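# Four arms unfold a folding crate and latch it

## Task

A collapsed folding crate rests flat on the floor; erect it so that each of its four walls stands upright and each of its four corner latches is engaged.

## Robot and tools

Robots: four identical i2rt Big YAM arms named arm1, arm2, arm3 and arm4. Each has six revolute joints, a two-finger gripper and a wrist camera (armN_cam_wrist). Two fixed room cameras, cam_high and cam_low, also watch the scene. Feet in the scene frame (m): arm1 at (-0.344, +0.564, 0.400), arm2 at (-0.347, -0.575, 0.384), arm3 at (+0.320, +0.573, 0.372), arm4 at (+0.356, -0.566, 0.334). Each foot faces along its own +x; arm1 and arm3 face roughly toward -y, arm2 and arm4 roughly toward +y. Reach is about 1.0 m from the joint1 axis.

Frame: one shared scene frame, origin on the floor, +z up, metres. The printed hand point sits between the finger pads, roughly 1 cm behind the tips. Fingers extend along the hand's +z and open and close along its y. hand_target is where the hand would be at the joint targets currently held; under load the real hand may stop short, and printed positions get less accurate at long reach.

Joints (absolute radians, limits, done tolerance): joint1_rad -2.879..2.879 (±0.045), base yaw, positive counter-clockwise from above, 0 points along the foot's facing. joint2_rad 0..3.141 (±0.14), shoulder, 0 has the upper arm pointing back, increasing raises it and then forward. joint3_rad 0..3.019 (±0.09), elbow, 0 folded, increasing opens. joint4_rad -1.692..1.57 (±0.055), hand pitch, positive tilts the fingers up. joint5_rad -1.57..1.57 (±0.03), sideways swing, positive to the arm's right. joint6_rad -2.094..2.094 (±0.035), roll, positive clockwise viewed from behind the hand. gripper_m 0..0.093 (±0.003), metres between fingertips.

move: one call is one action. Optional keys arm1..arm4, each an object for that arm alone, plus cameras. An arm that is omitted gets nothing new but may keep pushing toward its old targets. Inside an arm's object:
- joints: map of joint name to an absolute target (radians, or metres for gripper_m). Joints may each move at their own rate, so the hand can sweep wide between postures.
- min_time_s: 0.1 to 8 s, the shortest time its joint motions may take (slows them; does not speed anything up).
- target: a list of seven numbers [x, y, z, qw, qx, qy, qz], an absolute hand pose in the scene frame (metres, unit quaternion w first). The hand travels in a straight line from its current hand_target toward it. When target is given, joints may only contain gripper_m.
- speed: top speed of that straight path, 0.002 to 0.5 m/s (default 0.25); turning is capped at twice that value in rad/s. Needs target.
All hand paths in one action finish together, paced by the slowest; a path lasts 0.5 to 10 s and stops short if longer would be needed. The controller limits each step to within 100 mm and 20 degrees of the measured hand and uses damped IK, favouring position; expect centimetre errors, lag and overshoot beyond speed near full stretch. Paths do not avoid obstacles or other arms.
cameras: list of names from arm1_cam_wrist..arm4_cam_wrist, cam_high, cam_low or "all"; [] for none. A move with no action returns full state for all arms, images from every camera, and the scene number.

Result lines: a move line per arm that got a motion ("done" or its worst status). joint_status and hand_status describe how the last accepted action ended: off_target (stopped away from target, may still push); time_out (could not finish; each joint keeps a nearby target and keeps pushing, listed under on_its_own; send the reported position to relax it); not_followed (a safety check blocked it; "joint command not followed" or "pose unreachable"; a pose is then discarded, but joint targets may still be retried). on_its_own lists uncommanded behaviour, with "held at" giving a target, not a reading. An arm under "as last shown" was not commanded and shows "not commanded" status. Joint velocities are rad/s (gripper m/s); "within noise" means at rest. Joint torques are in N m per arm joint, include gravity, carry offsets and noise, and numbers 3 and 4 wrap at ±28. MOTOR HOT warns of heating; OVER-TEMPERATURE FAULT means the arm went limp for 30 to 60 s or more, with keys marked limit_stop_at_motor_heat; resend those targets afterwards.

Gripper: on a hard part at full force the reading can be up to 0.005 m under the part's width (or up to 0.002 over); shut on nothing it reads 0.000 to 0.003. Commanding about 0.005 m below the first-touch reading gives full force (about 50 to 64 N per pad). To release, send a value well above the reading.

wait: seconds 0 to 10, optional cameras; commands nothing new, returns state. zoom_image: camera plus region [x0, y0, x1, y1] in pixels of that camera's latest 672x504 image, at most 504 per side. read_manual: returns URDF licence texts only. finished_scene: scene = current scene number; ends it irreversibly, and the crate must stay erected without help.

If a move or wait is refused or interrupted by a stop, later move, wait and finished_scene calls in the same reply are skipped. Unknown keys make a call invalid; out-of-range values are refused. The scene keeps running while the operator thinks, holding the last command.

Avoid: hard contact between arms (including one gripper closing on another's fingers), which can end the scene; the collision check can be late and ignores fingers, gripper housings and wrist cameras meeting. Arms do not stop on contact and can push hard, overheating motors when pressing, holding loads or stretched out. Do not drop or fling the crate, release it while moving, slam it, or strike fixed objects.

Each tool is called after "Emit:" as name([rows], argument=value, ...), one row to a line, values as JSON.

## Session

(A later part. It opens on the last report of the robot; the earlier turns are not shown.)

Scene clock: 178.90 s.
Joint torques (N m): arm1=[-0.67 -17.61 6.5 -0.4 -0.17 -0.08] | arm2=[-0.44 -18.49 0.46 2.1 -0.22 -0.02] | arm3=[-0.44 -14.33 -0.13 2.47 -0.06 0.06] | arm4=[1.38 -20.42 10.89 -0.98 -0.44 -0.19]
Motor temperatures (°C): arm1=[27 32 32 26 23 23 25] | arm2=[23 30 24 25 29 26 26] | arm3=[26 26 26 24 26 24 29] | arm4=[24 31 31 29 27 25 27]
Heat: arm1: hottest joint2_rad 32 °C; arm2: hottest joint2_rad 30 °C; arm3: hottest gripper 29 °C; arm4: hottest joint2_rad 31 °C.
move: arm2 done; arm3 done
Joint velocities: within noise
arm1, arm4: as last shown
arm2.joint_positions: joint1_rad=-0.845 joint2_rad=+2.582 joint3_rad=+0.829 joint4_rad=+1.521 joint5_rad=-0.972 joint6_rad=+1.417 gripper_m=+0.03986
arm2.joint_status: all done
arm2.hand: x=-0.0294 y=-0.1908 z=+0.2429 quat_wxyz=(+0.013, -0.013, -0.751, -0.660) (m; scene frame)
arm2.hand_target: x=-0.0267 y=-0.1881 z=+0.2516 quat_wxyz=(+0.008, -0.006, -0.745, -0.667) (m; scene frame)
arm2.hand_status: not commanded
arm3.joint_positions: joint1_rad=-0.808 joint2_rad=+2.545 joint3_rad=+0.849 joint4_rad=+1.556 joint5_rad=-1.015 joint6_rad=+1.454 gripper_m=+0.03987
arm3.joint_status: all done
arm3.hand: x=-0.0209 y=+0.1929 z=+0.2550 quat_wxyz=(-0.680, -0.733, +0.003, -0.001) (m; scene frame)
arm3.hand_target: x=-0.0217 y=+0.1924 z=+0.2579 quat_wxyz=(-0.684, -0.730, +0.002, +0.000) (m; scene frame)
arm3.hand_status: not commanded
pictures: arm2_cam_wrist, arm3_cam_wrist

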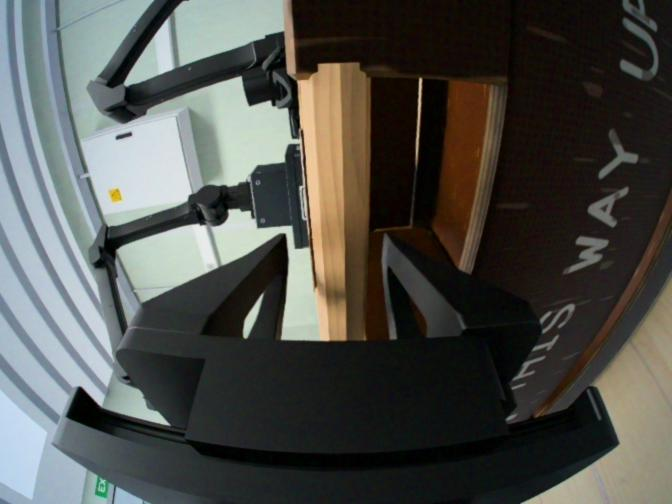

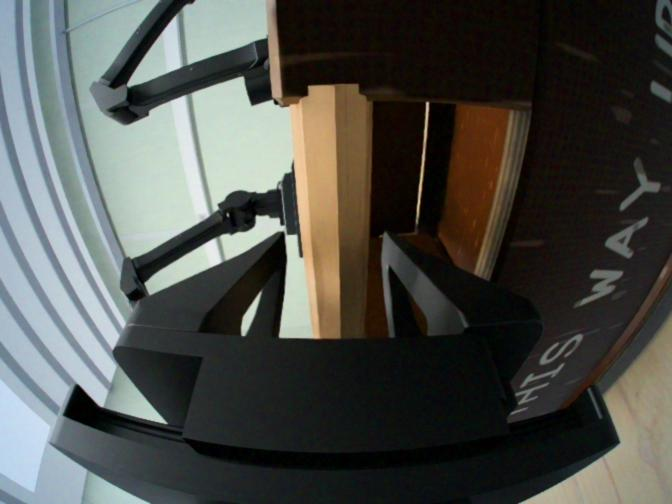

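Emit:
move(arm2={"target": [-0.027, -0.275, 0.265, 0.004, -0.006, -0.745, -0.667], "speed": 0.12}, arm3={"target": [-0.022, 0.278, 0.266, -0.684, -0.7295, 0.002, 0.002], "speed": 0.12}, cameras=["cam_high", "cam_low"])

Emit:
zoom_image(camera="cam_high", region=[245, 210, 425, 310])

Emit:
zoom_image(camera="cam_high", region=[245, 310, 425, 410])

Scene clock: 181.73 s.
Joint torques (N m): arm1=[-0.79 -18.14 6.6 -0.47 -0.12 -0.07] | arm2=[-1.32 -18.26 -0.94 1.99 -0.3 -0.26] | arm3=[-1.26 -14.62 -1.72 2.55 -0.13 -0.16] | arm4=[1.44 -20.42 10.91 -0.98 -0.44 -0.19]
Motor temperatures (°C): arm1=[27 32 32 26 23 23 25] | arm2=[23 30 24 25 29 26 26] | arm3=[26 26 26 24 26 24 29] | arm4=[24 31 31 29 27 25 27]
Heat: arm1: hottest joint2_rad 32 °C; arm2: hottest joint2_rad 30 °C; arm3: hottest gripper 29 °C; arm4: hottest joint2_rad 31 °C.
move: arm2 off_target; arm3 done
Joint velocities: within noise
arm1, arm4: as last shown
arm2.joint_positions: joint1_rad=-1.049 joint2_rad=+2.570 joint3_rad=+0.723 joint4_rad=+1.532 joint5_rad=-1.168 joint6_rad=+1.335 gripper_m=+0.03988
arm2.joint_status: not commanded
arm2.hand: x=-0.0281 y=-0.2737 z=+0.2510 quat_wxyz=(+0.018, -0.020, -0.748, -0.663) (m; scene frame)
arm2.hand_target: x=-0.0221 y=-0.2736 z=+0.2660 quat_wxyz=(+0.000, -0.004, -0.743, -0.669) (m; scene frame)
arm2.hand_status: off_target (0.014 m and 2.4 deg from the pose sent, 0.087 m and 1.8 deg at the start; a joint's target at an end of its range on 39 of 44 steps)
arm3.joint_positions: joint1_rad=-1.006 joint2_rad=+2.535 joint3_rad=+0.762 joint4_rad=+1.560 joint5_rad=-1.212 joint6_rad=+1.392 gripper_m=+0.03989
arm3.joint_status: not commanded
arm3.hand: x=-0.0251 y=+0.2747 z=+0.2582 quat_wxyz=(-0.680, -0.733, +0.010, -0.007) (m; scene frame)
arm3.hand_target: x=-0.0283 y=+0.2781 z=+0.2675 quat_wxyz=(-0.684, -0.730, +0.000, +0.007) (m; scene frame)
arm3.hand_status: done (0.009 m and 1.5 deg from the pose sent, 0.086 m and 0.6 deg at the start; a joint's target at an end of its range on 40 of 44 steps)
pictures: cam_high, cam_low

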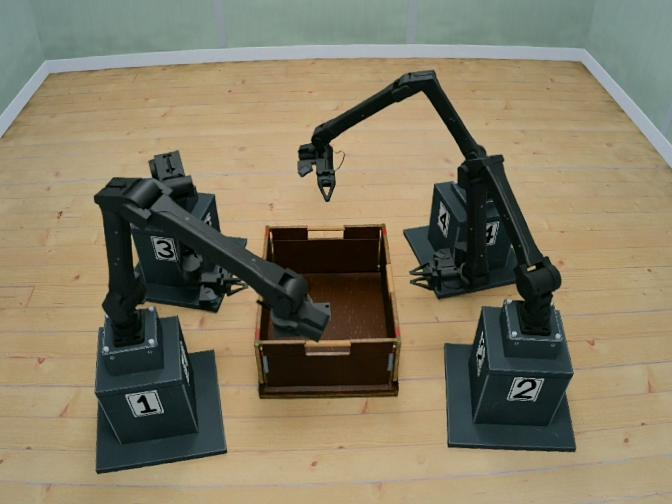

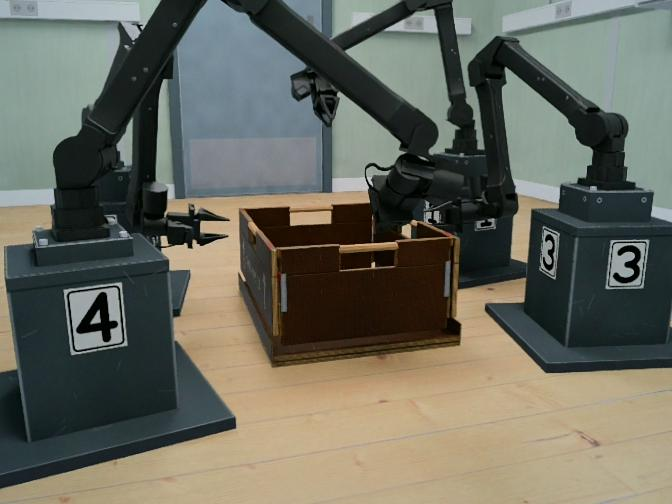

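Scaled by 2.800 from the camera's 672x504 image, which has a finer 960x720 frame.

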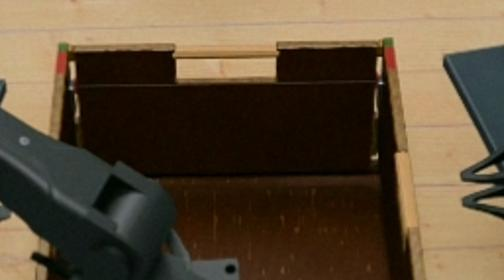

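Scaled by 2.800 from the camera's 672x504 image, which has a finer 960x720 frame.

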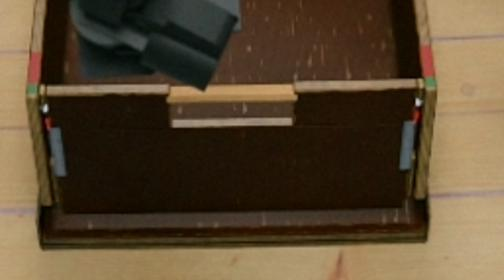

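Emit:
zoom_image(camera="cam_high", region=[250, 330, 290, 375])

Emit:
zoom_image(camera="cam_high", region=[370, 330, 410, 375])

Emit:
zoom_image(camera="cam_high", region=[255, 218, 295, 258])

Emit:
zoom_image(camera="cam_high", region=[370, 215, 410, 255])

Emit:
zoom_image(camera="cam_low", region=[230, 190, 470, 370])

Scaled by 11.200 from the camera's 672x504 image, which has a finer 960x720 frame.

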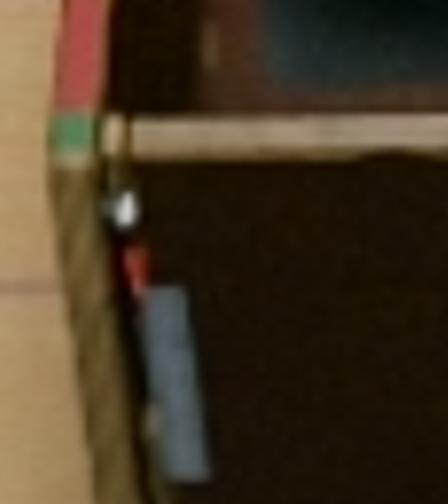

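Scaled by 11.200 from the camera's 672x504 image, which has a finer 960x720 frame.

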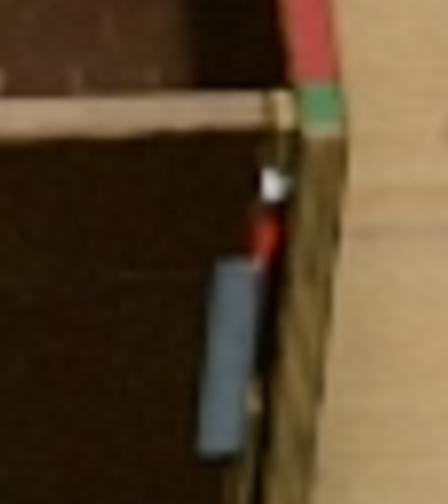

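Scaled by 12.600 from the camera's 672x504 image, which has a finer 960x720 frame.

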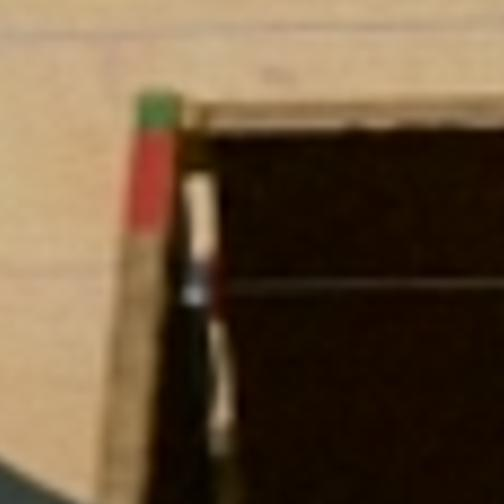

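Scaled by 12.600 from the camera's 672x504 image, which has a finer 960x720 frame.

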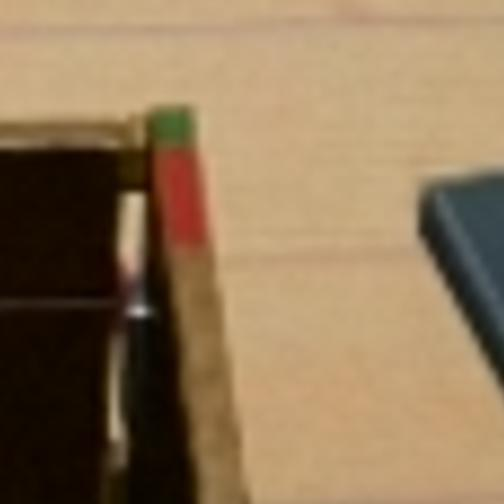

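Scaled by 2.100 from the camera's 672x504 image, which has a finer 960x720 frame.

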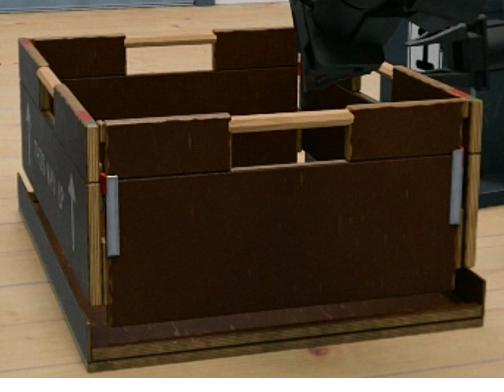

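Emit:
zoom_image(camera="cam_low", region=[262, 235, 312, 285])

Emit:
zoom_image(camera="cam_low", region=[425, 225, 475, 275])

Scaled by 10.080 from the camera's 672x504 image, which has a finer 960x720 frame.

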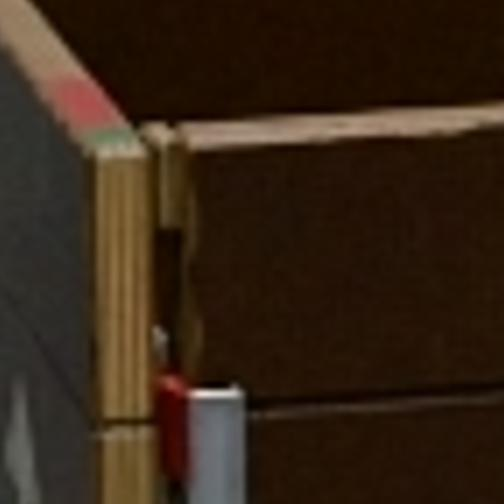

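Scaled by 10.080 from the camera's 672x504 image, which has a finer 960x720 frame.

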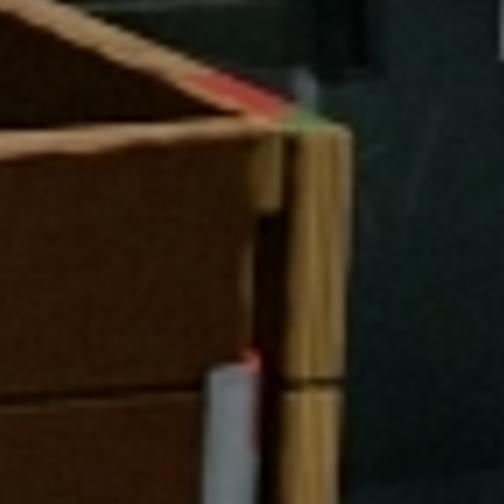

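Emit:
finished_scene(scene=2)

The scene is finished: the task was done.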